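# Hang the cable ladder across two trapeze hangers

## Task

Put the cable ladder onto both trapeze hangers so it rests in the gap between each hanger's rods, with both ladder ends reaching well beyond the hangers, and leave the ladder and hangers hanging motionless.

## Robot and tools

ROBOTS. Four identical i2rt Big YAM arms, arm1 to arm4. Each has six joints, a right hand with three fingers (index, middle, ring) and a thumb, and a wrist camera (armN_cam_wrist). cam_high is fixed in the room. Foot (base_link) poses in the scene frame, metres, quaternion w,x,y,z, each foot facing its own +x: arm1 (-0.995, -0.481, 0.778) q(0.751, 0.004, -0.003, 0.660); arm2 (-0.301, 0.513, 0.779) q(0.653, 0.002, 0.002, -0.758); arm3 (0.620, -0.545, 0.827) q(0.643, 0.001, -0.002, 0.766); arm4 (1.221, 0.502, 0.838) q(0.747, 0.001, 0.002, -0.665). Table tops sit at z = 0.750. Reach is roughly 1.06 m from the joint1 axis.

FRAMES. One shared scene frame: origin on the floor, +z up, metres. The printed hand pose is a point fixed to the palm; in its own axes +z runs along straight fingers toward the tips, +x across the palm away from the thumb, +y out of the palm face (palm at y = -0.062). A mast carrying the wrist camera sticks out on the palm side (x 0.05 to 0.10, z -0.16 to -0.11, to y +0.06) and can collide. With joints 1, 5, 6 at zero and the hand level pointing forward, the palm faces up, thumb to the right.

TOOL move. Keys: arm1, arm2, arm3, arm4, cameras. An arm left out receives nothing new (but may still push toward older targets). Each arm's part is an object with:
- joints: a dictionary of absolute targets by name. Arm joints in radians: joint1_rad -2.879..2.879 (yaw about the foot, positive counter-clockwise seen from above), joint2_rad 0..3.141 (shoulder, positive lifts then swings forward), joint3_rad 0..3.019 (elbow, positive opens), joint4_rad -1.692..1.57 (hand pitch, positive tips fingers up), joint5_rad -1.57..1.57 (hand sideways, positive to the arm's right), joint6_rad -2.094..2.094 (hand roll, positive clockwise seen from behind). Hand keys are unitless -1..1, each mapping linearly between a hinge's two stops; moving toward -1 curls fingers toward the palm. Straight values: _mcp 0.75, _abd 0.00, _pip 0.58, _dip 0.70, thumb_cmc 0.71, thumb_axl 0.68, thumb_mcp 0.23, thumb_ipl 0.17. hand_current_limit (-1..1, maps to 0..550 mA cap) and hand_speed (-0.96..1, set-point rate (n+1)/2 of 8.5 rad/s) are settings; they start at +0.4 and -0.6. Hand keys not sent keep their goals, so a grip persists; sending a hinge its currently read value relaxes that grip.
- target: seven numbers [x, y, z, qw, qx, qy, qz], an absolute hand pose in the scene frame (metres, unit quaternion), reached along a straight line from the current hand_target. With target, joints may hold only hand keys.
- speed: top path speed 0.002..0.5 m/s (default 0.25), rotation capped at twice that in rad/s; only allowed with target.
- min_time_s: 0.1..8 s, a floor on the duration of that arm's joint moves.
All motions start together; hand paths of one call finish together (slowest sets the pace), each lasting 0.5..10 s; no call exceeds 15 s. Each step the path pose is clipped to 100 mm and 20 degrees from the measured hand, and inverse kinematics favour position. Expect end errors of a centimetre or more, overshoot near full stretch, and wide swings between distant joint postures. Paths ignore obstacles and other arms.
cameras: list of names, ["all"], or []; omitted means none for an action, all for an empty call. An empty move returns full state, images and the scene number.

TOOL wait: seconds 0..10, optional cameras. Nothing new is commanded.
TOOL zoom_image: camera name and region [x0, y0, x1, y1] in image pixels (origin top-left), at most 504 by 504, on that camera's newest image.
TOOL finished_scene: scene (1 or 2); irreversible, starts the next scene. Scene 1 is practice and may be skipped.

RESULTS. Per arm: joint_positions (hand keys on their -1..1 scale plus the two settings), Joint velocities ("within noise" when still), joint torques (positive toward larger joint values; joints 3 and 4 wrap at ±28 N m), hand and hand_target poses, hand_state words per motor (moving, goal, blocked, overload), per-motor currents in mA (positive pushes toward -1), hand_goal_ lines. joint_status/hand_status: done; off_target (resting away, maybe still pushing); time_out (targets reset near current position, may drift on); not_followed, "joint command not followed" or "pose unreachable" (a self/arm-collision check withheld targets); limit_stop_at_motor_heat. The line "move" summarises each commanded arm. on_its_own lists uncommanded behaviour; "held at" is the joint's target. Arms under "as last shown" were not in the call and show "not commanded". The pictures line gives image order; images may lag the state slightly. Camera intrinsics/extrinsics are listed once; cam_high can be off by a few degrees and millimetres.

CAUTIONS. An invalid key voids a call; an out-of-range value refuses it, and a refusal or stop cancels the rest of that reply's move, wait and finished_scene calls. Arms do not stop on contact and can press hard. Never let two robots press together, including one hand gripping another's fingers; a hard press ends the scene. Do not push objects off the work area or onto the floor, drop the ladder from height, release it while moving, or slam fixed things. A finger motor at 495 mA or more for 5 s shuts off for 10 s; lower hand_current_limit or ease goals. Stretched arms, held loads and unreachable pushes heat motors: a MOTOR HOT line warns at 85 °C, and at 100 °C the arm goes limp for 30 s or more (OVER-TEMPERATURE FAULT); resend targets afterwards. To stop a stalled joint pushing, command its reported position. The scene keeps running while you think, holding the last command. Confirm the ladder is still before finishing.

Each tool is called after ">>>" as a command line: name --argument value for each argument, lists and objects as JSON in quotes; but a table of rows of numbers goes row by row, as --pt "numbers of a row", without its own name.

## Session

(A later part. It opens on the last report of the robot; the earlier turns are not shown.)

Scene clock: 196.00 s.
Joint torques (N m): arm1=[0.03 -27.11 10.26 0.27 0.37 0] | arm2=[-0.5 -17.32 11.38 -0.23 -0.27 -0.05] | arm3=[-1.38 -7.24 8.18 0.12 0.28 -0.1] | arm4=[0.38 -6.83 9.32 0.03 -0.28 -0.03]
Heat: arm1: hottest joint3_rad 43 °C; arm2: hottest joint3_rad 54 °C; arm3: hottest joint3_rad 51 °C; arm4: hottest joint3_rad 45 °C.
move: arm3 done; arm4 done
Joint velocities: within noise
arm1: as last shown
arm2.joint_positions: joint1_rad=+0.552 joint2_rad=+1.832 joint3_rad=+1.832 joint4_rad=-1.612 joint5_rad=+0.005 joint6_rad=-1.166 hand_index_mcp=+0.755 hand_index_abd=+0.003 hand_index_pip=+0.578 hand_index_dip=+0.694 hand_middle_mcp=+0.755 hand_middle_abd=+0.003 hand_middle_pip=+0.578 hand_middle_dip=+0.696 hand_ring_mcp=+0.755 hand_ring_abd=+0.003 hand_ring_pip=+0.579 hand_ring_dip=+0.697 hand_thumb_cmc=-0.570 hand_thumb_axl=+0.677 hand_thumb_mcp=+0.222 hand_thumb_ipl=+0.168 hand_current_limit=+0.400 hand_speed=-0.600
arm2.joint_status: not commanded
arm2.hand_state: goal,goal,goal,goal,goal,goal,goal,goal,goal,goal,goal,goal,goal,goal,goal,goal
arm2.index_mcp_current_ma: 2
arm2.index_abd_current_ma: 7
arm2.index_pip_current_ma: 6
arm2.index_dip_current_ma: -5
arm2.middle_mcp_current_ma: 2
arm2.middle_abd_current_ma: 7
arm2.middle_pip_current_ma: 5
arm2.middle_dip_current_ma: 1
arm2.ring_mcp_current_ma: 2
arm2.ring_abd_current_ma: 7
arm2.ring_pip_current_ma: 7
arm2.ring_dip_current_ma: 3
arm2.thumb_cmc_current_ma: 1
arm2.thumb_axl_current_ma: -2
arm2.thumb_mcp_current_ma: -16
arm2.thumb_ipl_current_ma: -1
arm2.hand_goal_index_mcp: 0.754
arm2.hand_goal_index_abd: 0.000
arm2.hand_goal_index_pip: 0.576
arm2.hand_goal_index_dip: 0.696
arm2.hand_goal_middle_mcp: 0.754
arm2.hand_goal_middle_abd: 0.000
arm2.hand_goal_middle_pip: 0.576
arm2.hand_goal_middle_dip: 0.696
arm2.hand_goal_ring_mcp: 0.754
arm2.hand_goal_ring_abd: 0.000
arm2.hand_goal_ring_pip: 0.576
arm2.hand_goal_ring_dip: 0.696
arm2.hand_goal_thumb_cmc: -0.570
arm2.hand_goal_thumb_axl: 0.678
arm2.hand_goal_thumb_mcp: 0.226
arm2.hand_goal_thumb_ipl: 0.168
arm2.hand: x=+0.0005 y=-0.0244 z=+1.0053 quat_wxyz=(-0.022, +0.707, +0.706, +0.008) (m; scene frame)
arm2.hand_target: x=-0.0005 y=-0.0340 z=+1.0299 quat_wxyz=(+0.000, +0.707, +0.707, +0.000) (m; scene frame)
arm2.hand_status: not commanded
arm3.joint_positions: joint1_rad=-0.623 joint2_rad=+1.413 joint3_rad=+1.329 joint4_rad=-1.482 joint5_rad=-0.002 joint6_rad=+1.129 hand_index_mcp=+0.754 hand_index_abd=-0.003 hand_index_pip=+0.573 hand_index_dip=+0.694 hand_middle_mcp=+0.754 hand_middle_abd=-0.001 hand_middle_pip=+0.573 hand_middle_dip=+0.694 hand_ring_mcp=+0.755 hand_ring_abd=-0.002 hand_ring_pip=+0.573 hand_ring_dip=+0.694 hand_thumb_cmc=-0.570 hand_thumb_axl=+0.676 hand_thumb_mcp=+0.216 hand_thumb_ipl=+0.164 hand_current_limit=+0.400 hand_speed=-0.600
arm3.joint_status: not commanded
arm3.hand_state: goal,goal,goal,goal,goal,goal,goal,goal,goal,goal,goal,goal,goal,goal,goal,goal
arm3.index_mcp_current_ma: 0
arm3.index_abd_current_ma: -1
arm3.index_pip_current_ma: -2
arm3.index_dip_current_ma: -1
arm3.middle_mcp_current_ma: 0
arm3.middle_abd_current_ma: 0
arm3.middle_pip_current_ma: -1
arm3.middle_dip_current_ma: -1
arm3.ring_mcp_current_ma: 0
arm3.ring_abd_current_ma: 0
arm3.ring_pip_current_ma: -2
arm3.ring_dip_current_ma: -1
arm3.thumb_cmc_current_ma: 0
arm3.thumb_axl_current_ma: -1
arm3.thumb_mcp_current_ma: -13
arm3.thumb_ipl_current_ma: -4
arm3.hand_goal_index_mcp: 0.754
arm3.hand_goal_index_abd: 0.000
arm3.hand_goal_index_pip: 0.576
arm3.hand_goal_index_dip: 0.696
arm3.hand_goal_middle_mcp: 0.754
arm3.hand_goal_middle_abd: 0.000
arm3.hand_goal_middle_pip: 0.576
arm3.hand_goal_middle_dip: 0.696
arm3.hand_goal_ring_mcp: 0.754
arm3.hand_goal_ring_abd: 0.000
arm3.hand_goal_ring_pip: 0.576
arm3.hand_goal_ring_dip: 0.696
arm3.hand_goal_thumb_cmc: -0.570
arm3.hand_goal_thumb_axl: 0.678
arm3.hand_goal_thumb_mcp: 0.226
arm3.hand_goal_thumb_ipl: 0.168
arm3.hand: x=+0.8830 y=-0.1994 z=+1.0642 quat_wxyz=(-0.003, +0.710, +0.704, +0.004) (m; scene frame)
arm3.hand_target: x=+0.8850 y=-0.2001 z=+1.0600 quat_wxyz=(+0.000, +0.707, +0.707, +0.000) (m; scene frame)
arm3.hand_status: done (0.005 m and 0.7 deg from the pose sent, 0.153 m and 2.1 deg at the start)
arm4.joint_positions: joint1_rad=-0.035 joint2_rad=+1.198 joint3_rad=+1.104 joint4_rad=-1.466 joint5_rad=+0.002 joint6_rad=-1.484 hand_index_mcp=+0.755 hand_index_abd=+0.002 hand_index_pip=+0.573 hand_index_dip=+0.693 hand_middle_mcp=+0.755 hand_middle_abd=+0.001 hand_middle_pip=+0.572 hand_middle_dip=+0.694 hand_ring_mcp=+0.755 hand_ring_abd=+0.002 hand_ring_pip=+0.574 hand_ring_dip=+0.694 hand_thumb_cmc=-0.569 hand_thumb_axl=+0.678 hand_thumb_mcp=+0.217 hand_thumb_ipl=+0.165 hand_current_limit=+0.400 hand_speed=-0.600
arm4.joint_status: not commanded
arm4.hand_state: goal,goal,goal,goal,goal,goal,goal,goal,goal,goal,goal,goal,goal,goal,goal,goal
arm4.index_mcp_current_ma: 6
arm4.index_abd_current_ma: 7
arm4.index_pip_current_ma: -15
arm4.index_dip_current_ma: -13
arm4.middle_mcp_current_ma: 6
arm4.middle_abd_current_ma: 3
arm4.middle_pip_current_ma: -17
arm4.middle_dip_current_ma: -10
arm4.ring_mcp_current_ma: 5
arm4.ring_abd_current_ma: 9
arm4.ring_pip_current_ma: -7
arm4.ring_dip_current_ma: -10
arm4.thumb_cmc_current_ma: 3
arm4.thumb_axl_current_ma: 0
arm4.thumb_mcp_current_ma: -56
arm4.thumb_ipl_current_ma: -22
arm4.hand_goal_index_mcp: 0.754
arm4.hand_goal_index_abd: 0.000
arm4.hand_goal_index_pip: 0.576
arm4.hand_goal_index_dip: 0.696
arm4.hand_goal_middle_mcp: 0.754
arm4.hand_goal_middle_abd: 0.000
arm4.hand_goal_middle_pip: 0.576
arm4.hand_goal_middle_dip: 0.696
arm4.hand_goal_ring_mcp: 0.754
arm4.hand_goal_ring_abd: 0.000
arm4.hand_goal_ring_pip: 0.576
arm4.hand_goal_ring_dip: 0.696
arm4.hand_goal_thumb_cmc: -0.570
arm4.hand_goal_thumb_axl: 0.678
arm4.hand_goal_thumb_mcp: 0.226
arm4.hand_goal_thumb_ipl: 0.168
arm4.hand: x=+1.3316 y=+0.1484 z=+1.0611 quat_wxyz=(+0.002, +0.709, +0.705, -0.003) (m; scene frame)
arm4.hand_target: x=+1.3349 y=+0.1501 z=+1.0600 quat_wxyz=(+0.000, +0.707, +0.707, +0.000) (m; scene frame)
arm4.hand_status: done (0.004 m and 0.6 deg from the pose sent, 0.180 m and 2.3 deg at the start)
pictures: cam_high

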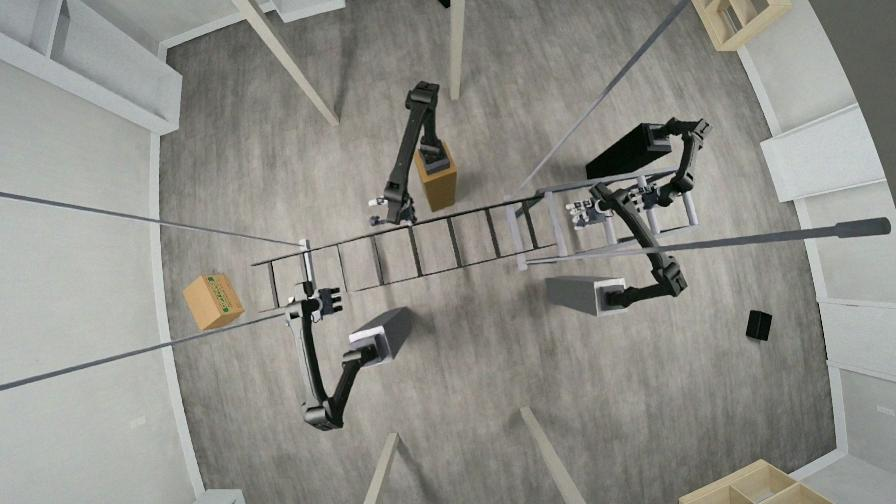

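>>> move --arm3 '{"target":[0.655,-0.045,1.05,0,0.7071,0.7071,0],"speed":0.2}' --arm4 '{"target":[1.105,-0.034,1.05,0,0.7071,0.7071,0],"speed":0.2}' --cameras '["cam_high","arm3_cam_wrist","arm4_cam_wrist","arm2_cam_wrist"]'

>>> zoom_image --camera "cam_high" --region '[360, 170, 560, 310]'

Scene clock: 199.20 s.
Joint torques (N m): arm1=[0.32 -27.05 10.19 0.46 0.36 -0.05] | arm2=[-0.38 -17.44 11.43 -0.13 -0.25 -0.06] | arm3=[-1.38 -11.34 11.69 -0.29 0.12 0.11] | arm4=[-0.32 -15.79 12.75 -0.27 -0.28 -0.16]
Heat: arm1: hottest joint3_rad 43 °C; arm2: hottest joint3_rad 54 °C; arm3: hottest joint3_rad 51 °C; arm4: hottest joint3_rad 45 °C.
move: arm3 off_target; arm4 off_target
Joint velocities: within noise
arm1.joint_positions: joint1_rad=-0.715 joint2_rad=+2.298 joint3_rad=+2.558 joint4_rad=-1.691 joint5_rad=+0.023 joint6_rad=+0.705 hand_index_mcp=+0.755 hand_index_abd=+0.002 hand_index_pip=+0.579 hand_index_dip=+0.695 hand_middle_mcp=+0.755 hand_middle_abd=+0.002 hand_middle_pip=+0.578 hand_middle_dip=+0.696 hand_ring_mcp=+0.755 hand_ring_abd=+0.003 hand_ring_pip=+0.578 hand_ring_dip=+0.697 hand_thumb_cmc=-0.571 hand_thumb_axl=+0.677 hand_thumb_mcp=+0.219 hand_thumb_ipl=+0.167 hand_current_limit=+0.400 hand_speed=-0.600
arm1.joint_status: not commanded
arm1.hand_state: goal,goal,goal,goal,goal,goal,goal,goal,goal,goal,goal,goal,goal,goal,goal,goal
arm1.index_mcp_current_ma: 2
arm1.index_abd_current_ma: 2
arm1.index_pip_current_ma: 4
arm1.index_dip_current_ma: -1
arm1.middle_mcp_current_ma: 2
arm1.middle_abd_current_ma: 3
arm1.middle_pip_current_ma: 3
arm1.middle_dip_current_ma: 0
arm1.ring_mcp_current_ma: 2
arm1.ring_abd_current_ma: 3
arm1.ring_pip_current_ma: 3
arm1.ring_dip_current_ma: 1
arm1.thumb_cmc_current_ma: -1
arm1.thumb_axl_current_ma: -1
arm1.thumb_mcp_current_ma: -16
arm1.thumb_ipl_current_ma: -1
arm1.hand_goal_index_mcp: 0.754
arm1.hand_goal_index_abd: 0.000
arm1.hand_goal_index_pip: 0.576
arm1.hand_goal_index_dip: 0.696
arm1.hand_goal_middle_mcp: 0.754
arm1.hand_goal_middle_abd: 0.000
arm1.hand_goal_middle_pip: 0.576
arm1.hand_goal_middle_dip: 0.696
arm1.hand_goal_ring_mcp: 0.754
arm1.hand_goal_ring_abd: 0.000
arm1.hand_goal_ring_pip: 0.576
arm1.hand_goal_ring_dip: 0.696
arm1.hand_goal_thumb_cmc: -0.570
arm1.hand_goal_thumb_axl: 0.678
arm1.hand_goal_thumb_mcp: 0.226
arm1.hand_goal_thumb_ipl: 0.168
arm1.hand: x=-0.3630 y=-0.0237 z=+1.0115 quat_wxyz=(+0.013, +0.698, +0.713, +0.072) (m; scene frame)
arm1.hand_target: x=-0.3703 y=-0.0204 z=+1.0292 quat_wxyz=(+0.014, +0.695, +0.714, +0.082) (m; scene frame)
arm1.hand_status: not commanded
arm2: as last shown
arm3.joint_positions: joint1_rad=-0.075 joint2_rad=+1.706 joint3_rad=+1.603 joint4_rad=-1.498 joint5_rad=+0.000 joint6_rad=+1.653 hand_index_mcp=+0.754 hand_index_abd=-0.003 hand_index_pip=+0.573 hand_index_dip=+0.694 hand_middle_mcp=+0.754 hand_middle_abd=-0.001 hand_middle_pip=+0.573 hand_middle_dip=+0.694 hand_ring_mcp=+0.754 hand_ring_abd=-0.001 hand_ring_pip=+0.573 hand_ring_dip=+0.694 hand_thumb_cmc=-0.570 hand_thumb_axl=+0.676 hand_thumb_mcp=+0.216 hand_thumb_ipl=+0.164 hand_current_limit=+0.400 hand_speed=-0.600
arm3.joint_status: not commanded
arm3.hand_state: goal,goal,goal,goal,goal,goal,goal,goal,goal,goal,goal,goal,goal,goal,goal,goal
arm3.index_mcp_current_ma: 0
arm3.index_abd_current_ma: -1
arm3.index_pip_current_ma: -1
arm3.index_dip_current_ma: -1
arm3.middle_mcp_current_ma: 0
arm3.middle_abd_current_ma: 0
arm3.middle_pip_current_ma: -1
arm3.middle_dip_current_ma: -1
arm3.ring_mcp_current_ma: 0
arm3.ring_abd_current_ma: 0
arm3.ring_pip_current_ma: -1
arm3.ring_dip_current_ma: -1
arm3.thumb_cmc_current_ma: 0
arm3.thumb_axl_current_ma: -1
arm3.thumb_mcp_current_ma: -12
arm3.thumb_ipl_current_ma: -4
arm3.hand_goal_index_mcp: 0.754
arm3.hand_goal_index_abd: 0.000
arm3.hand_goal_index_pip: 0.576
arm3.hand_goal_index_dip: 0.696
arm3.hand_goal_middle_mcp: 0.754
arm3.hand_goal_middle_abd: 0.000
arm3.hand_goal_middle_pip: 0.576
arm3.hand_goal_middle_dip: 0.696
arm3.hand_goal_ring_mcp: 0.754
arm3.hand_goal_ring_abd: 0.000
arm3.hand_goal_ring_pip: 0.576
arm3.hand_goal_ring_dip: 0.696
arm3.hand_goal_thumb_cmc: -0.570
arm3.hand_goal_thumb_axl: 0.678
arm3.hand_goal_thumb_mcp: 0.226
arm3.hand_goal_thumb_ipl: 0.168
arm3.hand: x=+0.6546 y=-0.0575 z=+1.0395 quat_wxyz=(+0.010, +0.701, +0.713, -0.008) (m; scene frame)
arm3.hand_target: x=+0.6551 y=-0.0457 z=+1.0500 quat_wxyz=(+0.000, +0.707, +0.707, +0.000) (m; scene frame)
arm3.hand_status: off_target (0.016 m and 1.8 deg from the pose sent, 0.276 m and 0.7 deg at the start)
arm4.joint_positions: joint1_rad=-0.492 joint2_rad=+1.757 joint3_rad=+1.676 joint4_rad=-1.493 joint5_rad=+0.000 joint6_rad=-1.934 hand_index_mcp=+0.754 hand_index_abd=+0.002 hand_index_pip=+0.573 hand_index_dip=+0.693 hand_middle_mcp=+0.754 hand_middle_abd=+0.001 hand_middle_pip=+0.573 hand_middle_dip=+0.694 hand_ring_mcp=+0.754 hand_ring_abd=+0.002 hand_ring_pip=+0.574 hand_ring_dip=+0.694 hand_thumb_cmc=-0.569 hand_thumb_axl=+0.678 hand_thumb_mcp=+0.217 hand_thumb_ipl=+0.165 hand_current_limit=+0.400 hand_speed=-0.600
arm4.joint_status: not commanded
arm4.hand_state: goal,goal,goal,goal,goal,goal,goal,goal,goal,goal,goal,goal,goal,goal,goal,goal
arm4.index_mcp_current_ma: 0
arm4.index_abd_current_ma: 7
arm4.index_pip_current_ma: -13
arm4.index_dip_current_ma: -13
arm4.middle_mcp_current_ma: 1
arm4.middle_abd_current_ma: 3
arm4.middle_pip_current_ma: -15
arm4.middle_dip_current_ma: -10
arm4.ring_mcp_current_ma: 1
arm4.ring_abd_current_ma: 9
arm4.ring_pip_current_ma: -7
arm4.ring_dip_current_ma: -10
arm4.thumb_cmc_current_ma: 2
arm4.thumb_axl_current_ma: 0
arm4.thumb_mcp_current_ma: -56
arm4.thumb_ipl_current_ma: -22
arm4.hand_goal_index_mcp: 0.754
arm4.hand_goal_index_abd: 0.000
arm4.hand_goal_index_pip: 0.576
arm4.hand_goal_index_dip: 0.696
arm4.hand_goal_middle_mcp: 0.754
arm4.hand_goal_middle_abd: 0.000
arm4.hand_goal_middle_pip: 0.576
arm4.hand_goal_middle_dip: 0.696
arm4.hand_goal_ring_mcp: 0.754
arm4.hand_goal_ring_abd: 0.000
arm4.hand_goal_ring_pip: 0.576
arm4.hand_goal_ring_dip: 0.696
arm4.hand_goal_thumb_cmc: -0.570
arm4.hand_goal_thumb_axl: 0.678
arm4.hand_goal_thumb_mcp: 0.226
arm4.hand_goal_thumb_ipl: 0.168
arm4.hand: x=+1.1076 y=-0.0237 z=+1.0472 quat_wxyz=(-0.003, +0.712, +0.703, +0.003) (m; scene frame)
arm4.hand_target: x=+1.1051 y=-0.0336 z=+1.0499 quat_wxyz=(+0.000, +0.707, +0.707, +0.000) (m; scene frame)
arm4.hand_status: off_target (0.011 m and 0.8 deg from the pose sent, 0.291 m and 0.6 deg at the start)
pictures: arm2_cam_wrist, arm3_cam_wrist, arm4_cam_wrist, cam_high
camera_calibration:
arm2_cam_wrist: T_world_to_cam=[[0.59279, -0.805222, -0.0147471, 0.0254277], [-0.496614, -0.379891, 0.780422, -0.855403], [-0.634015, -0.455302, -0.62508, 0.739034], [0, 0, 0, 1]] pos_world=[0.0286804, 0.031999, 1.12991]
arm3_cam_wrist: T_world_to_cam=[[0.660373, -0.749374, 0.0484303, -0.49697], [-0.493932, -0.38488, 0.779679, -0.566164], [-0.565632, -0.5388, -0.624304, 1.11355], [0, 0, 0, 1]] pos_world=[0.678399, 0.00965955, 1.16069]
arm4_cam_wrist: T_world_to_cam=[[0.59425, -0.802866, -0.0476779, -0.587672], [-0.451772, -0.382253, 0.806092, -0.419497], [-0.665409, -0.45748, -0.589866, 1.45914], [0, 0, 0, 1]] pos_world=[1.13063, 0.035354, 1.17083]

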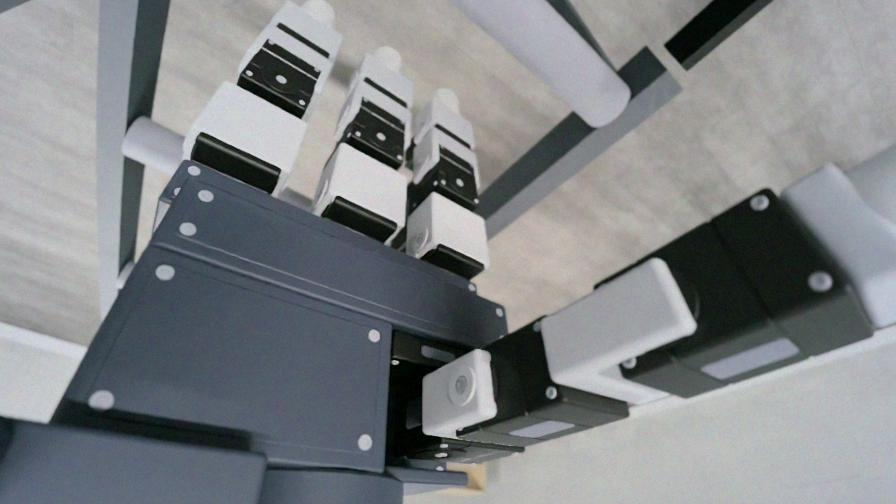

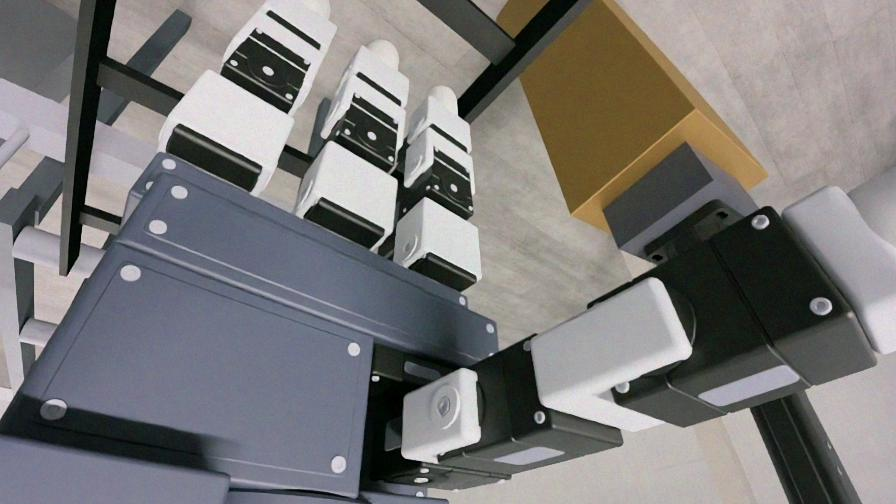

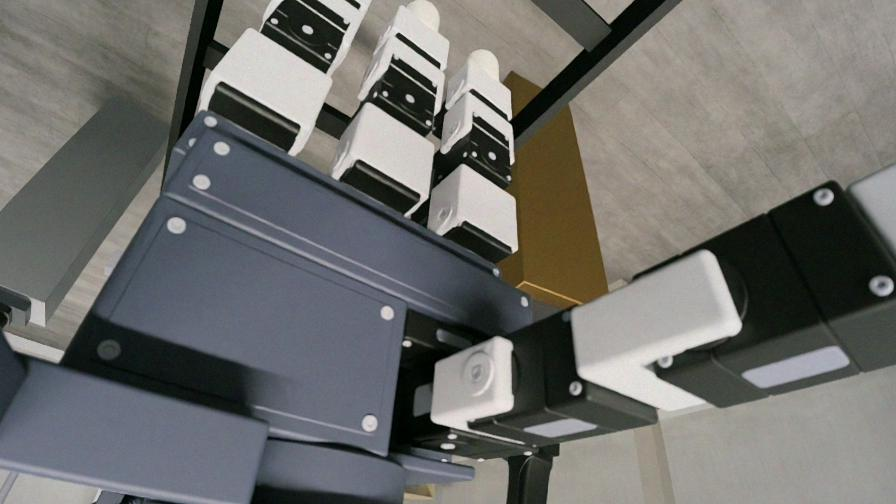

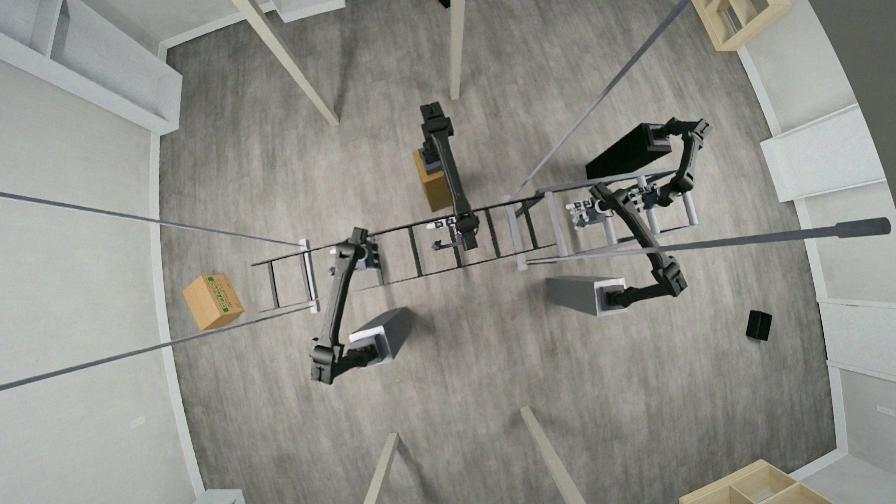

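Scaled by 2.520 from the camera's 896x504 image, which has a finer 1280x720 frame.

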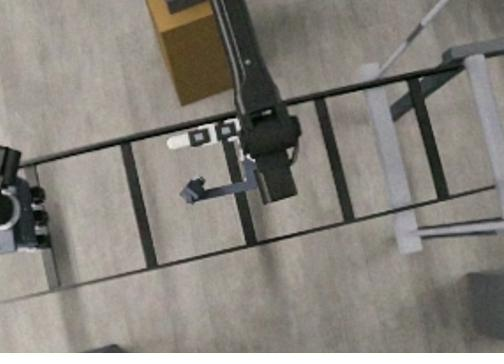

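>>> move --arm3 '{"target":[0.652,-0.045,0.88,0,0.7071,0.7071,0],"speed":0.12}' --arm4 '{"target":[1.1,-0.034,0.88,0,0.7071,0.7071,0],"speed":0.12}' --cameras '["cam_high","arm3_cam_wrist","arm4_cam_wrist"]'

>>> zoom_image --camera "cam_high" --region '[500, 180, 580, 260]'

Scene clock: 202.20 s.
Joint torques (N m): arm1=[-0.15 -27.34 10.26 0.43 0.33 -0.02] | arm2=[-0.26 -17.14 11.41 -0.18 -0.26 -0.06] | arm3=[-0.85 -11.46 7.35 0.34 0.17 0.11] | arm4=[-0.97 -16.56 8.35 0.47 -0.28 -0.14]
Heat: arm1: hottest joint3_rad 43 °C; arm2: hottest joint3_rad 55 °C; arm3: hottest joint3_rad 51 °C; arm4: hottest joint3_rad 44 °C.
move: arm3 done; arm4 off_target
Joint velocities: within noise
arm1, arm2: as last shown
arm3.joint_positions: joint1_rad=-0.075 joint2_rad=+1.830 joint3_rad=+1.360 joint4_rad=-1.098 joint5_rad=-0.001 joint6_rad=+1.660 hand_index_mcp=+0.754 hand_index_abd=-0.003 hand_index_pip=+0.573 hand_index_dip=+0.694 hand_middle_mcp=+0.754 hand_middle_abd=-0.001 hand_middle_pip=+0.575 hand_middle_dip=+0.694 hand_ring_mcp=+0.755 hand_ring_abd=-0.001 hand_ring_pip=+0.576 hand_ring_dip=+0.695 hand_thumb_cmc=-0.570 hand_thumb_axl=+0.676 hand_thumb_mcp=+0.216 hand_thumb_ipl=+0.164 hand_current_limit=+0.400 hand_speed=-0.600
arm3.joint_status: not commanded
arm3.hand_state: goal,goal,goal,goal,goal,goal,goal,goal,goal,goal,goal,goal,goal,goal,goal,goal
arm3.index_mcp_current_ma: 0
arm3.index_abd_current_ma: -1
arm3.index_pip_current_ma: -1
arm3.index_dip_current_ma: -1
arm3.middle_mcp_current_ma: 0
arm3.middle_abd_current_ma: 0
arm3.middle_pip_current_ma: 0
arm3.middle_dip_current_ma: -1
arm3.ring_mcp_current_ma: 1
arm3.ring_abd_current_ma: 0
arm3.ring_pip_current_ma: 0
arm3.ring_dip_current_ma: 0
arm3.thumb_cmc_current_ma: 0
arm3.thumb_axl_current_ma: -1
arm3.thumb_mcp_current_ma: -12
arm3.thumb_ipl_current_ma: -4
arm3.hand_goal_index_mcp: 0.754
arm3.hand_goal_index_abd: 0.000
arm3.hand_goal_index_pip: 0.576
arm3.hand_goal_index_dip: 0.696
arm3.hand_goal_middle_mcp: 0.754
arm3.hand_goal_middle_abd: 0.000
arm3.hand_goal_middle_pip: 0.576
arm3.hand_goal_middle_dip: 0.696
arm3.hand_goal_ring_mcp: 0.754
arm3.hand_goal_ring_abd: 0.000
arm3.hand_goal_ring_pip: 0.576
arm3.hand_goal_ring_dip: 0.696
arm3.hand_goal_thumb_cmc: -0.570
arm3.hand_goal_thumb_axl: 0.678
arm3.hand_goal_thumb_mcp: 0.226
arm3.hand_goal_thumb_ipl: 0.168
arm3.hand: x=+0.6532 y=-0.0442 z=+0.8873 quat_wxyz=(-0.003, +0.704, +0.711, +0.002) (m; scene frame)
arm3.hand_target: x=+0.6521 y=-0.0451 z=+0.8800 quat_wxyz=(+0.000, +0.707, +0.707, +0.000) (m; scene frame)
arm3.hand_status: done (0.007 m and 0.7 deg from the pose sent, 0.160 m and 1.8 deg at the start)
arm4.joint_positions: joint1_rad=-0.492 joint2_rad=+1.882 joint3_rad=+1.436 joint4_rad=-1.104 joint5_rad=+0.000 joint6_rad=-1.942 hand_index_mcp=+0.754 hand_index_abd=+0.002 hand_index_pip=+0.573 hand_index_dip=+0.693 hand_middle_mcp=+0.754 hand_middle_abd=+0.001 hand_middle_pip=+0.573 hand_middle_dip=+0.694 hand_ring_mcp=+0.754 hand_ring_abd=+0.002 hand_ring_pip=+0.574 hand_ring_dip=+0.694 hand_thumb_cmc=-0.569 hand_thumb_axl=+0.678 hand_thumb_mcp=+0.217 hand_thumb_ipl=+0.165 hand_current_limit=+0.400 hand_speed=-0.600
arm4.joint_status: not commanded
arm4.hand_state: goal,goal,goal,goal,goal,goal,goal,goal,goal,goal,goal,goal,goal,goal,goal,goal
arm4.index_mcp_current_ma: 0
arm4.index_abd_current_ma: 7
arm4.index_pip_current_ma: -13
arm4.index_dip_current_ma: -13
arm4.middle_mcp_current_ma: 1
arm4.middle_abd_current_ma: 3
arm4.middle_pip_current_ma: -15
arm4.middle_dip_current_ma: -10
arm4.ring_mcp_current_ma: 1
arm4.ring_abd_current_ma: 9
arm4.ring_pip_current_ma: -7
arm4.ring_dip_current_ma: -10
arm4.thumb_cmc_current_ma: 2
arm4.thumb_axl_current_ma: 0
arm4.thumb_mcp_current_ma: -55
arm4.thumb_ipl_current_ma: -22
arm4.hand_goal_index_mcp: 0.754
arm4.hand_goal_index_abd: 0.000
arm4.hand_goal_index_pip: 0.576
arm4.hand_goal_index_dip: 0.696
arm4.hand_goal_middle_mcp: 0.754
arm4.hand_goal_middle_abd: 0.000
arm4.hand_goal_middle_pip: 0.576
arm4.hand_goal_middle_dip: 0.696
arm4.hand_goal_ring_mcp: 0.754
arm4.hand_goal_ring_abd: 0.000
arm4.hand_goal_ring_pip: 0.576
arm4.hand_goal_ring_dip: 0.696
arm4.hand_goal_thumb_cmc: -0.570
arm4.hand_goal_thumb_axl: 0.678
arm4.hand_goal_thumb_mcp: 0.226
arm4.hand_goal_thumb_ipl: 0.168
arm4.hand: x=+1.1028 y=-0.0350 z=+0.8934 quat_wxyz=(+0.002, +0.709, +0.705, -0.008) (m; scene frame)
arm4.hand_target: x=+1.1000 y=-0.0338 z=+0.8801 quat_wxyz=(+0.000, +0.707, +0.707, +0.000) (m; scene frame)
arm4.hand_status: off_target (0.014 m and 1.0 deg from the pose sent, 0.168 m and 0.8 deg at the start)
pictures: arm3_cam_wrist, arm4_cam_wrist, cam_high
camera_calibration:
arm3_cam_wrist: T_world_to_cam=[[0.655396, -0.754997, 0.0208757, -0.451335], [-0.493808, -0.407423, 0.768219, -0.433982], [-0.571498, -0.513796, -0.639847, 1.0436], [0, 0, 0, 1]] pos_world=[0.677917, 0.0186292, 1.01056]
arm4_cam_wrist: T_world_to_cam=[[0.600321, -0.799005, -0.034724, -0.61937], [-0.441333, -0.367173, 0.818785, -0.324405], [-0.666963, -0.476209, -0.573049, 1.34609], [0, 0, 0, 1]] pos_world=[1.12644, 0.0270286, 1.01549]

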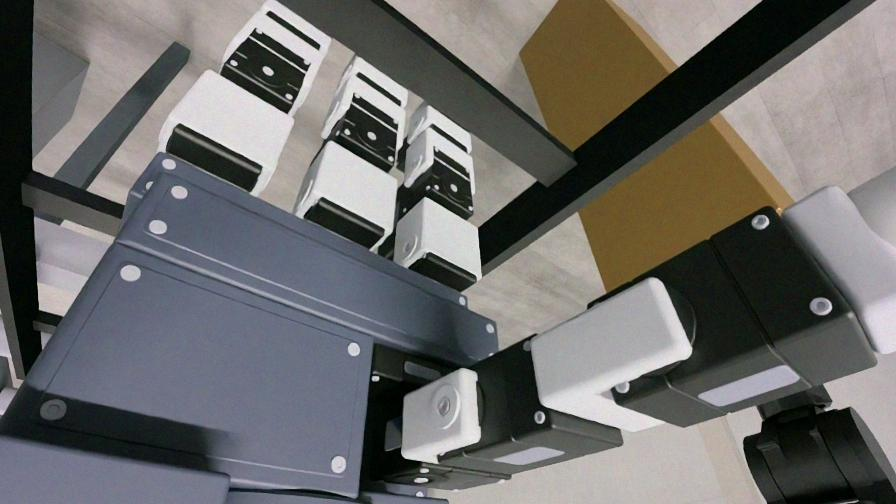

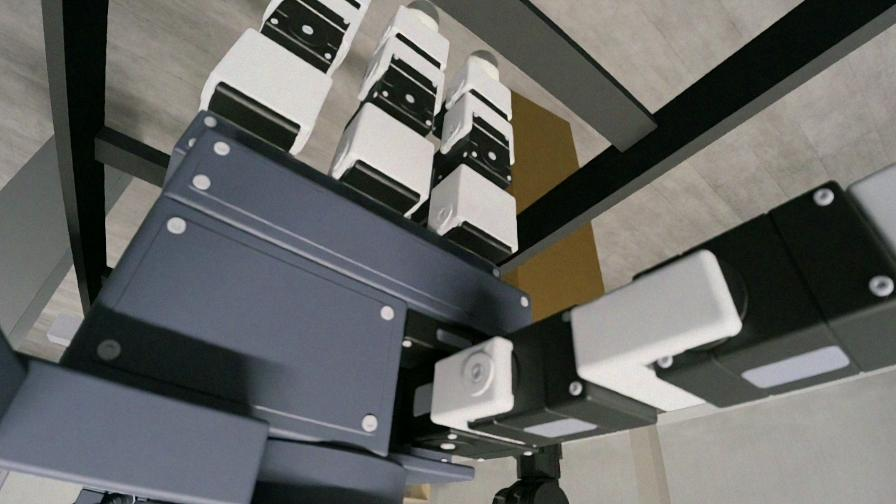

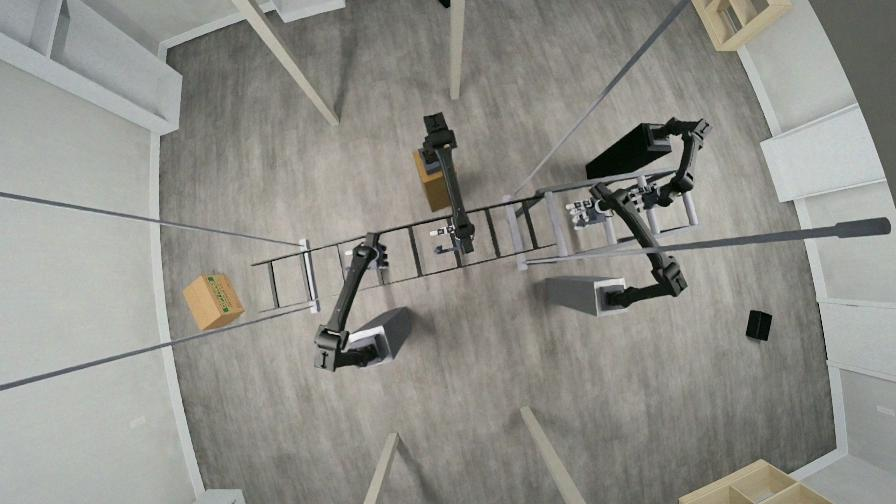

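Scaled by 6.300 from the camera's 896x504 image, which has a finer 1280x720 frame.

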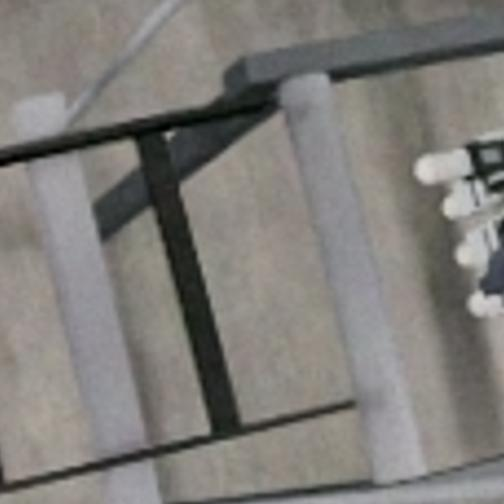

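>>> move --arm3 '{"target":[0.722,-0.045,0.88,0,0.7071,0.7071,0],"speed":0.06}' --arm4 '{"target":[1.17,-0.034,0.88,0,0.7071,0.7071,0],"speed":0.06}' --cameras '["cam_high"]'

>>> zoom_image --camera "cam_high" --region '[500, 180, 580, 260]'

>>> zoom_image --camera "cam_high" --region '[240, 210, 380, 340]'

Scene clock: 204.30 s.
Joint torques (N m): arm1=[-0.15 -26.75 10.11 0.35 0.33 -0.03] | arm2=[-0.44 -17.32 11.44 -0.2 -0.27 -0.06] | arm3=[-6.01 -12.1 6.6 0.5 1.79 -0.19] | arm4=[3.14 -19.49 6.98 -0.05 -1.58 0.26]
Heat: arm1: hottest joint3_rad 43 °C; arm2: hottest joint3_rad 55 °C; arm3: hottest joint3_rad 50 °C; arm4: hottest joint3_rad 44 °C.
move: arm3 off_target; arm4 off_target
Joint velocities: within noise
arm1, arm2: as last shown
arm3.joint_positions: joint1_rad=-0.145 joint2_rad=+1.828 joint3_rad=+1.358 joint4_rad=-1.098 joint5_rad=-0.050 joint6_rad=+1.564 hand_index_mcp=+0.796 hand_index_abd=+0.002 hand_index_pip=+0.596 hand_index_dip=+0.695 hand_middle_mcp=+0.796 hand_middle_abd=+0.002 hand_middle_pip=+0.592 hand_middle_dip=+0.694 hand_ring_mcp=+0.794 hand_ring_abd=+0.003 hand_ring_pip=+0.592 hand_ring_dip=+0.695 hand_thumb_cmc=-0.570 hand_thumb_axl=+0.676 hand_thumb_mcp=+0.216 hand_thumb_ipl=+0.164 hand_current_limit=+0.400 hand_speed=-0.600
arm3.joint_status: not commanded
arm3.hand_state: blocked,goal,blocked,goal,blocked,goal,goal,goal,blocked,goal,goal,goal,goal,goal,goal,goal
arm3.index_mcp_current_ma: 79
arm3.index_abd_current_ma: 1
arm3.index_pip_current_ma: 24
arm3.index_dip_current_ma: 0
arm3.middle_mcp_current_ma: 80
arm3.middle_abd_current_ma: 1
arm3.middle_pip_current_ma: 17
arm3.middle_dip_current_ma: -1
arm3.ring_mcp_current_ma: 75
arm3.ring_abd_current_ma: 1
arm3.ring_pip_current_ma: 17
arm3.ring_dip_current_ma: 0
arm3.thumb_cmc_current_ma: 0
arm3.thumb_axl_current_ma: -1
arm3.thumb_mcp_current_ma: -12
arm3.thumb_ipl_current_ma: -4
arm3.hand_goal_index_mcp: 0.754
arm3.hand_goal_index_abd: 0.000
arm3.hand_goal_index_pip: 0.576
arm3.hand_goal_index_dip: 0.696
arm3.hand_goal_middle_mcp: 0.754
arm3.hand_goal_middle_abd: 0.000
arm3.hand_goal_middle_pip: 0.576
arm3.hand_goal_middle_dip: 0.696
arm3.hand_goal_ring_mcp: 0.754
arm3.hand_goal_ring_abd: 0.000
arm3.hand_goal_ring_pip: 0.576
arm3.hand_goal_ring_dip: 0.696
arm3.hand_goal_thumb_cmc: -0.570
arm3.hand_goal_thumb_axl: 0.678
arm3.hand_goal_thumb_mcp: 0.226
arm3.hand_goal_thumb_ipl: 0.168
arm3.hand: x=+0.6822 y=-0.0406 z=+0.8835 quat_wxyz=(-0.019, +0.694, +0.719, -0.015) (m; scene frame)
arm3.hand_target: x=+0.7201 y=-0.0466 z=+0.8805 quat_wxyz=(+0.000, +0.707, +0.707, -0.001) (m; scene frame)
arm3.hand_status: off_target (0.040 m and 3.5 deg from the pose sent, 0.069 m and 0.7 deg at the start)
arm4.joint_positions: joint1_rad=-0.416 joint2_rad=+1.870 joint3_rad=+1.371 joint4_rad=-1.066 joint5_rad=+0.034 joint6_rad=-1.863 hand_index_mcp=+0.762 hand_index_abd=+0.002 hand_index_pip=+0.577 hand_index_dip=+0.693 hand_middle_mcp=+0.779 hand_middle_abd=+0.001 hand_middle_pip=+0.585 hand_middle_dip=+0.694 hand_ring_mcp=+0.797 hand_ring_abd=+0.000 hand_ring_pip=+0.590 hand_ring_dip=+0.694 hand_thumb_cmc=-0.569 hand_thumb_axl=+0.678 hand_thumb_mcp=+0.217 hand_thumb_ipl=+0.165 hand_current_limit=+0.400 hand_speed=-0.600
arm4.joint_status: not commanded
arm4.hand_state: goal,goal,goal,goal,blocked,goal,goal,goal,blocked,goal,goal,goal,goal,goal,goal,goal
arm4.index_mcp_current_ma: 40
arm4.index_abd_current_ma: 7
arm4.index_pip_current_ma: 7
arm4.index_dip_current_ma: -13
arm4.middle_mcp_current_ma: 129
arm4.middle_abd_current_ma: 3
arm4.middle_pip_current_ma: 45
arm4.middle_dip_current_ma: -10
arm4.ring_mcp_current_ma: 224
arm4.ring_abd_current_ma: -1
arm4.ring_pip_current_ma: 70
arm4.ring_dip_current_ma: -10
arm4.thumb_cmc_current_ma: 2
arm4.thumb_axl_current_ma: 0
arm4.thumb_mcp_current_ma: -55
arm4.thumb_ipl_current_ma: -22
arm4.hand_goal_index_mcp: 0.754
arm4.hand_goal_index_abd: 0.000
arm4.hand_goal_index_pip: 0.576
arm4.hand_goal_index_dip: 0.696
arm4.hand_goal_middle_mcp: 0.754
arm4.hand_goal_middle_abd: 0.000
arm4.hand_goal_middle_pip: 0.576
arm4.hand_goal_middle_dip: 0.696
arm4.hand_goal_ring_mcp: 0.754
arm4.hand_goal_ring_abd: 0.000
arm4.hand_goal_ring_pip: 0.576
arm4.hand_goal_ring_dip: 0.696
arm4.hand_goal_thumb_cmc: -0.570
arm4.hand_goal_thumb_axl: 0.678
arm4.hand_goal_thumb_mcp: 0.226
arm4.hand_goal_thumb_ipl: 0.168
arm4.hand: x=+1.1413 y=-0.0314 z=+0.8749 quat_wxyz=(-0.015, +0.710, +0.704, -0.010) (m; scene frame)
arm4.hand_target: x=+1.1693 y=-0.0333 z=+0.8799 quat_wxyz=(-0.001, +0.707, +0.707, +0.001) (m; scene frame)
arm4.hand_status: off_target (0.029 m and 2.1 deg from the pose sent, 0.069 m and 1.0 deg at the start)
pictures: cam_high

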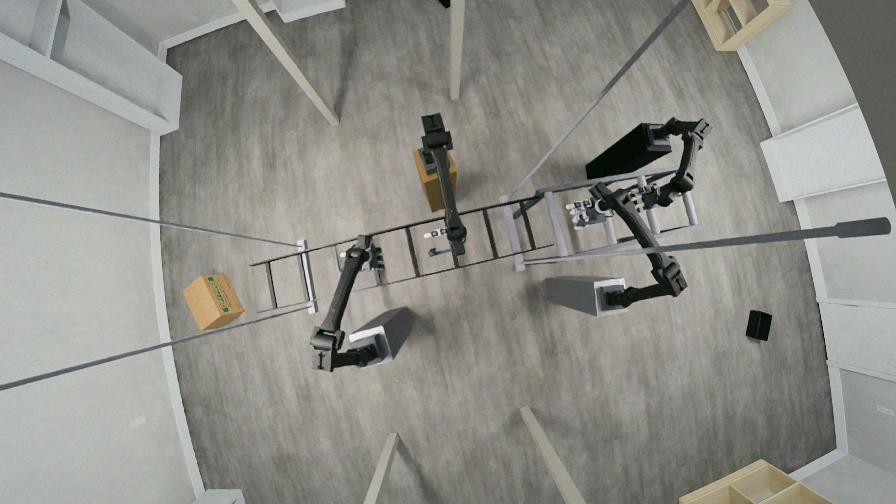

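Scaled by 6.300 from the camera's 896x504 image, which has a finer 1280x720 frame.

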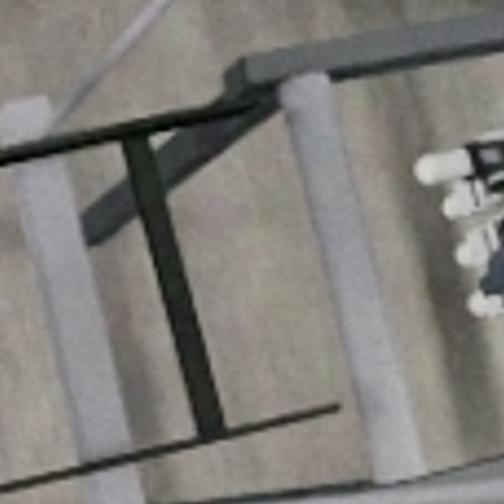

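Scaled by 3.600 from the camera's 896x504 image, which has a finer 1280x720 frame.

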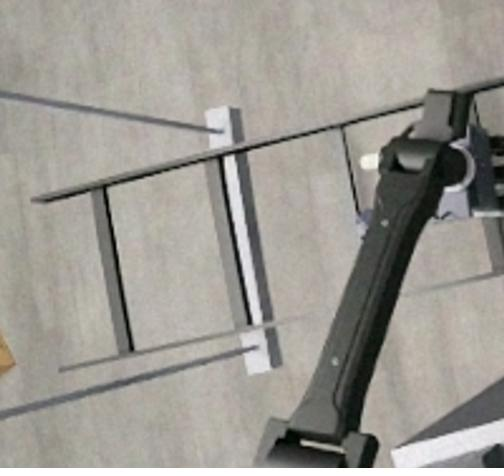

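>>> move --arm3 '{"target":[0.77,-0.045,0.88,0,0.7071,0.7071,0],"speed":0.06}' --arm4 '{"target":[1.215,-0.034,0.88,0,0.7071,0.7071,0],"speed":0.06}' --cameras '["cam_high"]'

>>> zoom_image --camera "cam_high" --region '[500, 180, 580, 260]'

>>> zoom_image --camera "cam_high" --region '[240, 210, 380, 340]'

Scene clock: 206.13 s.
Joint torques (N m): arm1=[-0.03 -27.11 10.28 0.4 0.37 -0.03] | arm2=[-0.38 -17.44 11.43 -0.16 -0.24 -0.06] | arm3=[-8.64 -11.99 7.05 0.29 2.84 -0.31] | arm4=[6.07 -19.31 6.56 -0.5 -2.77 0.37]
Heat: arm1: hottest joint3_rad 43 °C; arm2: hottest joint3_rad 55 °C; arm3: hottest joint3_rad 50 °C; arm4: hottest joint3_rad 44 °C.
move: arm3 off_target; arm4 off_target
Joint velocities: within noise
arm1, arm2: as last shown
arm3.joint_positions: joint1_rad=-0.197 joint2_rad=+1.828 joint3_rad=+1.358 joint4_rad=-1.100 joint5_rad=-0.082 joint6_rad=+1.490 hand_index_mcp=+0.829 hand_index_abd=+0.002 hand_index_pip=+0.614 hand_index_dip=+0.697 hand_middle_mcp=+0.825 hand_middle_abd=+0.002 hand_middle_pip=+0.605 hand_middle_dip=+0.697 hand_ring_mcp=+0.817 hand_ring_abd=+0.002 hand_ring_pip=+0.603 hand_ring_dip=+0.697 hand_thumb_cmc=-0.570 hand_thumb_axl=+0.676 hand_thumb_mcp=+0.216 hand_thumb_ipl=+0.164 hand_current_limit=+0.400 hand_speed=-0.600
arm3.joint_status: not commanded
arm3.hand_state: blocked,goal,blocked,goal,blocked,goal,blocked,goal,blocked,goal,blocked,goal,goal,goal,goal,goal
arm3.index_mcp_current_ma: 192
arm3.index_abd_current_ma: 1
arm3.index_pip_current_ma: 63
arm3.index_dip_current_ma: 0
arm3.middle_mcp_current_ma: 176
arm3.middle_abd_current_ma: 1
arm3.middle_pip_current_ma: 42
arm3.middle_dip_current_ma: 0
arm3.ring_mcp_current_ma: 147
arm3.ring_abd_current_ma: 1
arm3.ring_pip_current_ma: 38
arm3.ring_dip_current_ma: 0
arm3.thumb_cmc_current_ma: 0
arm3.thumb_axl_current_ma: -1
arm3.thumb_mcp_current_ma: -12
arm3.thumb_ipl_current_ma: -4
arm3.hand_goal_index_mcp: 0.754
arm3.hand_goal_index_abd: 0.000
arm3.hand_goal_index_pip: 0.576
arm3.hand_goal_index_dip: 0.696
arm3.hand_goal_middle_mcp: 0.754
arm3.hand_goal_middle_abd: 0.000
arm3.hand_goal_middle_pip: 0.576
arm3.hand_goal_middle_dip: 0.696
arm3.hand_goal_ring_mcp: 0.754
arm3.hand_goal_ring_abd: 0.000
arm3.hand_goal_ring_pip: 0.576
arm3.hand_goal_ring_dip: 0.696
arm3.hand_goal_thumb_cmc: -0.570
arm3.hand_goal_thumb_axl: 0.678
arm3.hand_goal_thumb_mcp: 0.226
arm3.hand_goal_thumb_ipl: 0.168
arm3.hand: x=+0.7041 y=-0.0387 z=+0.8813 quat_wxyz=(-0.032, +0.686, +0.726, -0.025) (m; scene frame)
arm3.hand_target: x=+0.7654 y=-0.0490 z=+0.8809 quat_wxyz=(+0.001, +0.707, +0.707, -0.003) (m; scene frame)
arm3.hand_status: off_target (0.066 m and 5.7 deg from the pose sent, 0.088 m and 3.5 deg at the start)
arm4.joint_positions: joint1_rad=-0.371 joint2_rad=+1.848 joint3_rad=+1.341 joint4_rad=-1.046 joint5_rad=+0.066 joint6_rad=-1.794 hand_index_mcp=+0.776 hand_index_abd=+0.002 hand_index_pip=+0.584 hand_index_dip=+0.693 hand_middle_mcp=+0.802 hand_middle_abd=+0.002 hand_middle_pip=+0.596 hand_middle_dip=+0.694 hand_ring_mcp=+0.830 hand_ring_abd=+0.002 hand_ring_pip=+0.602 hand_ring_dip=+0.693 hand_thumb_cmc=-0.569 hand_thumb_axl=+0.678 hand_thumb_mcp=+0.217 hand_thumb_ipl=+0.165 hand_current_limit=+0.400 hand_speed=-0.600
arm4.joint_status: not commanded
arm4.hand_state: blocked,goal,goal,goal,blocked,goal,goal,goal,blocked,goal,blocked,goal,goal,goal,goal,goal
arm4.index_mcp_current_ma: 117
arm4.index_abd_current_ma: 7
arm4.index_pip_current_ma: 38
arm4.index_dip_current_ma: -13
arm4.middle_mcp_current_ma: 252
arm4.middle_abd_current_ma: 7
arm4.middle_pip_current_ma: 96
arm4.middle_dip_current_ma: -10
arm4.ring_mcp_current_ma: 385
arm4.ring_abd_current_ma: 9
arm4.ring_pip_current_ma: 126
arm4.ring_dip_current_ma: -17
arm4.thumb_cmc_current_ma: 2
arm4.thumb_axl_current_ma: 0
arm4.thumb_mcp_current_ma: -55
arm4.thumb_ipl_current_ma: -22
arm4.hand_goal_index_mcp: 0.754
arm4.hand_goal_index_abd: 0.000
arm4.hand_goal_index_pip: 0.576
arm4.hand_goal_index_dip: 0.696
arm4.hand_goal_middle_mcp: 0.754
arm4.hand_goal_middle_abd: 0.000
arm4.hand_goal_middle_pip: 0.576
arm4.hand_goal_middle_dip: 0.696
arm4.hand_goal_ring_mcp: 0.754
arm4.hand_goal_ring_abd: 0.000
arm4.hand_goal_ring_pip: 0.576
arm4.hand_goal_ring_dip: 0.696
arm4.hand_goal_thumb_cmc: -0.570
arm4.hand_goal_thumb_axl: 0.678
arm4.hand_goal_thumb_mcp: 0.226
arm4.hand_goal_thumb_ipl: 0.168
arm4.hand: x=+1.1602 y=-0.0329 z=+0.8731 quat_wxyz=(-0.025, +0.718, +0.695, -0.023) (m; scene frame)
arm4.hand_target: x=+1.2121 y=-0.0317 z=+0.8798 quat_wxyz=(-0.002, +0.707, +0.707, +0.001) (m; scene frame)
arm4.hand_status: off_target (0.055 m and 4.3 deg from the pose sent, 0.074 m and 2.1 deg at the start)
pictures: cam_high

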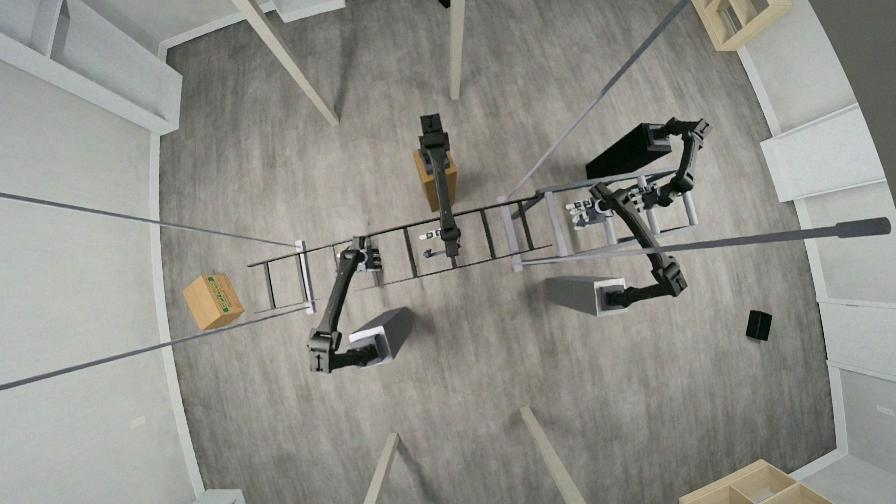

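Scaled by 6.300 from the camera's 896x504 image, which has a finer 1280x720 frame.

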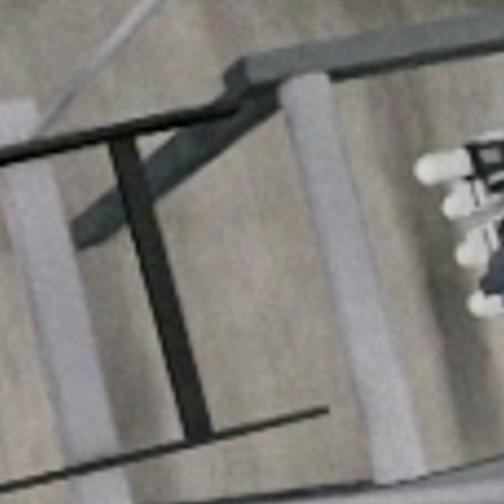

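Scaled by 3.600 from the camera's 896x504 image, which has a finer 1280x720 frame.

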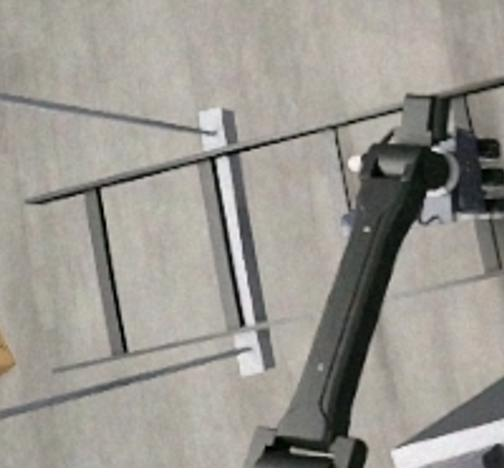

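>>> move --arm3 '{"joints":{"hand_current_limit":0.6},"target":[0.81,-0.045,0.86,0,0.7071,0.7071,0],"speed":0.1}' --arm4 '{"joints":{"hand_current_limit":0.6},"target":[1.255,-0.034,0.86,0,0.7071,0.7071,0],"speed":0.1}' --cameras '["cam_high"]'

>>> zoom_image --camera "cam_high" --region '[490, 180, 570, 260]'

>>> zoom_image --camera "cam_high" --region '[240, 210, 380, 340]'

Scene clock: 215.60 s.
Joint torques (N m): arm1=[0.15 -27.16 10.14 0.44 0.35 0.01] | arm2=[-0.56 -17.44 11.41 -0.21 -0.25 -0.06] | arm3=[-9.17 -9.52 6.78 1.57 3.19 -0.34] | arm4=[6.89 -15.91 6.22 0.32 -3.3 0.33]
Heat: arm1: hottest joint3_rad 43 °C; arm2: hottest joint3_rad 55 °C; arm3: hottest joint3_rad 49 °C; arm4: hottest joint3_rad 43 °C.
move: arm3 off_target; arm4 off_target
Joint velocities: within noise
arm1, arm2: as last shown
arm3.joint_positions: joint1_rad=-0.267 joint2_rad=+1.828 joint3_rad=+1.356 joint4_rad=-1.096 joint5_rad=-0.094 joint6_rad=+1.416 hand_index_mcp=+0.852 hand_index_abd=+0.004 hand_index_pip=+0.625 hand_index_dip=+0.697 hand_middle_mcp=+0.846 hand_middle_abd=+0.004 hand_middle_pip=+0.614 hand_middle_dip=+0.698 hand_ring_mcp=+0.836 hand_ring_abd=+0.003 hand_ring_pip=+0.612 hand_ring_dip=+0.698 hand_thumb_cmc=-0.570 hand_thumb_axl=+0.676 hand_thumb_mcp=+0.216 hand_thumb_ipl=+0.164 hand_current_limit=+0.600 hand_speed=-0.600
arm3.joint_status: all done
arm3.hand_state: blocked,goal,blocked,goal,blocked,goal,blocked,goal,blocked,goal,blocked,goal,goal,goal,goal,goal
arm3.index_mcp_current_ma: 285
arm3.index_abd_current_ma: 2
arm3.index_pip_current_ma: 91
arm3.index_dip_current_ma: 0
arm3.middle_mcp_current_ma: 259
arm3.middle_abd_current_ma: 2
arm3.middle_pip_current_ma: 63
arm3.middle_dip_current_ma: 1
arm3.ring_mcp_current_ma: 217
arm3.ring_abd_current_ma: 1
arm3.ring_pip_current_ma: 58
arm3.ring_dip_current_ma: 1
arm3.thumb_cmc_current_ma: 0
arm3.thumb_axl_current_ma: -1
arm3.thumb_mcp_current_ma: -12
arm3.thumb_ipl_current_ma: -4
arm3.hand_goal_index_mcp: 0.754
arm3.hand_goal_index_abd: 0.000
arm3.hand_goal_index_pip: 0.576
arm3.hand_goal_index_dip: 0.696
arm3.hand_goal_middle_mcp: 0.754
arm3.hand_goal_middle_abd: 0.000
arm3.hand_goal_middle_pip: 0.576
arm3.hand_goal_middle_dip: 0.696
arm3.hand_goal_ring_mcp: 0.754
arm3.hand_goal_ring_abd: 0.000
arm3.hand_goal_ring_pip: 0.576
arm3.hand_goal_ring_dip: 0.696
arm3.hand_goal_thumb_cmc: -0.570
arm3.hand_goal_thumb_axl: 0.678
arm3.hand_goal_thumb_mcp: 0.226
arm3.hand_goal_thumb_ipl: 0.168
arm3.hand: x=+0.7386 y=-0.0393 z=+0.8796 quat_wxyz=(-0.039, +0.684, +0.728, -0.026) (m; scene frame)
arm3.hand_target: x=+0.8042 y=-0.0510 z=+0.8628 quat_wxyz=(+0.001, +0.707, +0.707, -0.004) (m; scene frame)
arm3.hand_status: off_target (0.074 m and 6.4 deg from the pose sent, 0.108 m and 5.7 deg at the start)
arm4.joint_positions: joint1_rad=-0.303 joint2_rad=+1.825 joint3_rad=+1.302 joint4_rad=-1.013 joint5_rad=+0.081 joint6_rad=-1.715 hand_index_mcp=+0.792 hand_index_abd=-0.004 hand_index_pip=+0.590 hand_index_dip=+0.693 hand_middle_mcp=+0.823 hand_middle_abd=-0.006 hand_middle_pip=+0.603 hand_middle_dip=+0.694 hand_ring_mcp=+0.861 hand_ring_abd=-0.005 hand_ring_pip=+0.602 hand_ring_dip=+0.693 hand_thumb_cmc=-0.569 hand_thumb_axl=+0.678 hand_thumb_mcp=+0.217 hand_thumb_ipl=+0.165 hand_current_limit=+0.600 hand_speed=-0.600
arm4.joint_status: all done
arm4.hand_state: blocked,goal,goal,goal,blocked,goal,blocked,goal,blocked,goal,blocked,goal,goal,goal,goal,goal
arm4.index_mcp_current_ma: 196
arm4.index_abd_current_ma: -18
arm4.index_pip_current_ma: 68
arm4.index_dip_current_ma: -13
arm4.middle_mcp_current_ma: 363
arm4.middle_abd_current_ma: -25
arm4.middle_pip_current_ma: 131
arm4.middle_dip_current_ma: -10
arm4.ring_mcp_current_ma: 440
arm4.ring_abd_current_ma: -19
arm4.ring_pip_current_ma: 128
arm4.ring_dip_current_ma: -17
arm4.thumb_cmc_current_ma: 2
arm4.thumb_axl_current_ma: 0
arm4.thumb_mcp_current_ma: -55
arm4.thumb_ipl_current_ma: -22
arm4.hand_goal_index_mcp: 0.754
arm4.hand_goal_index_abd: 0.000
arm4.hand_goal_index_pip: 0.576
arm4.hand_goal_index_dip: 0.696
arm4.hand_goal_middle_mcp: 0.754
arm4.hand_goal_middle_abd: 0.000
arm4.hand_goal_middle_pip: 0.576
arm4.hand_goal_middle_dip: 0.696
arm4.hand_goal_ring_mcp: 0.754
arm4.hand_goal_ring_abd: 0.000
arm4.hand_goal_ring_pip: 0.576
arm4.hand_goal_ring_dip: 0.696
arm4.hand_goal_thumb_cmc: -0.570
arm4.hand_goal_thumb_axl: 0.678
arm4.hand_goal_thumb_mcp: 0.226
arm4.hand_goal_thumb_ipl: 0.168
arm4.hand: x=+1.1930 y=-0.0355 z=+0.8712 quat_wxyz=(-0.025, +0.722, +0.691, -0.036) (m; scene frame)
arm4.hand_target: x=+1.2512 y=-0.0301 z=+0.8612 quat_wxyz=(-0.003, +0.707, +0.707, +0.001) (m; scene frame)
arm4.hand_status: off_target (0.063 m and 5.6 deg from the pose sent, 0.096 m and 4.3 deg at the start)
pictures: cam_high

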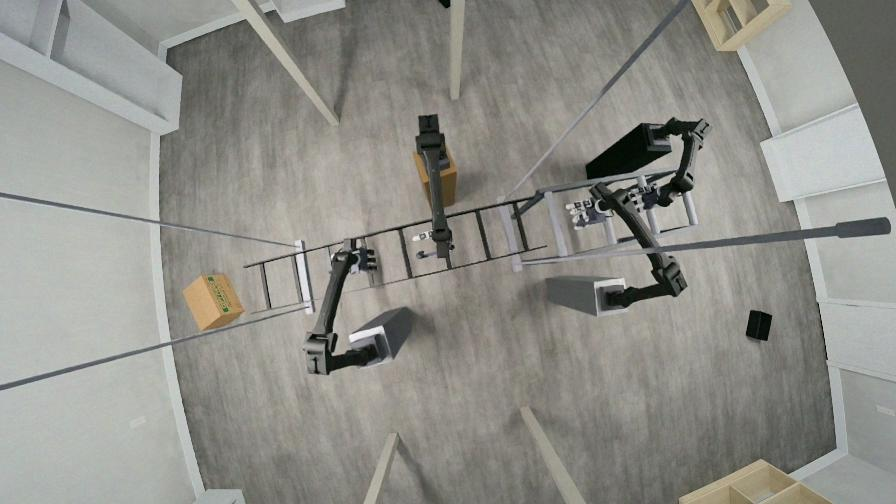

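Scaled by 6.300 from the camera's 896x504 image, which has a finer 1280x720 frame.

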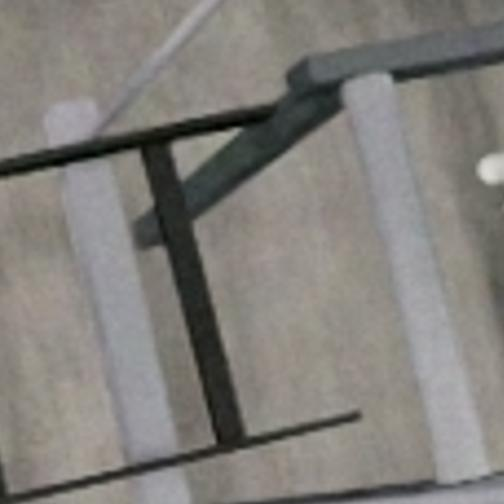

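Scaled by 3.600 from the camera's 896x504 image, which has a finer 1280x720 frame.

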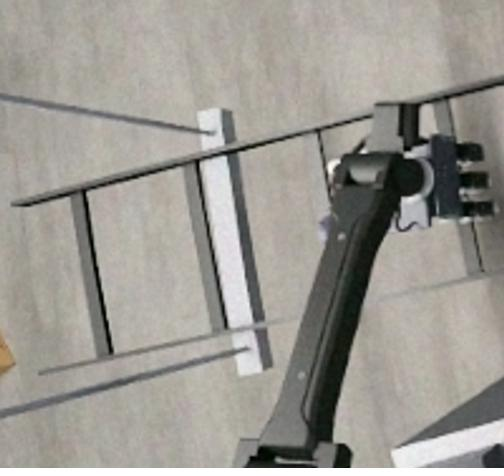

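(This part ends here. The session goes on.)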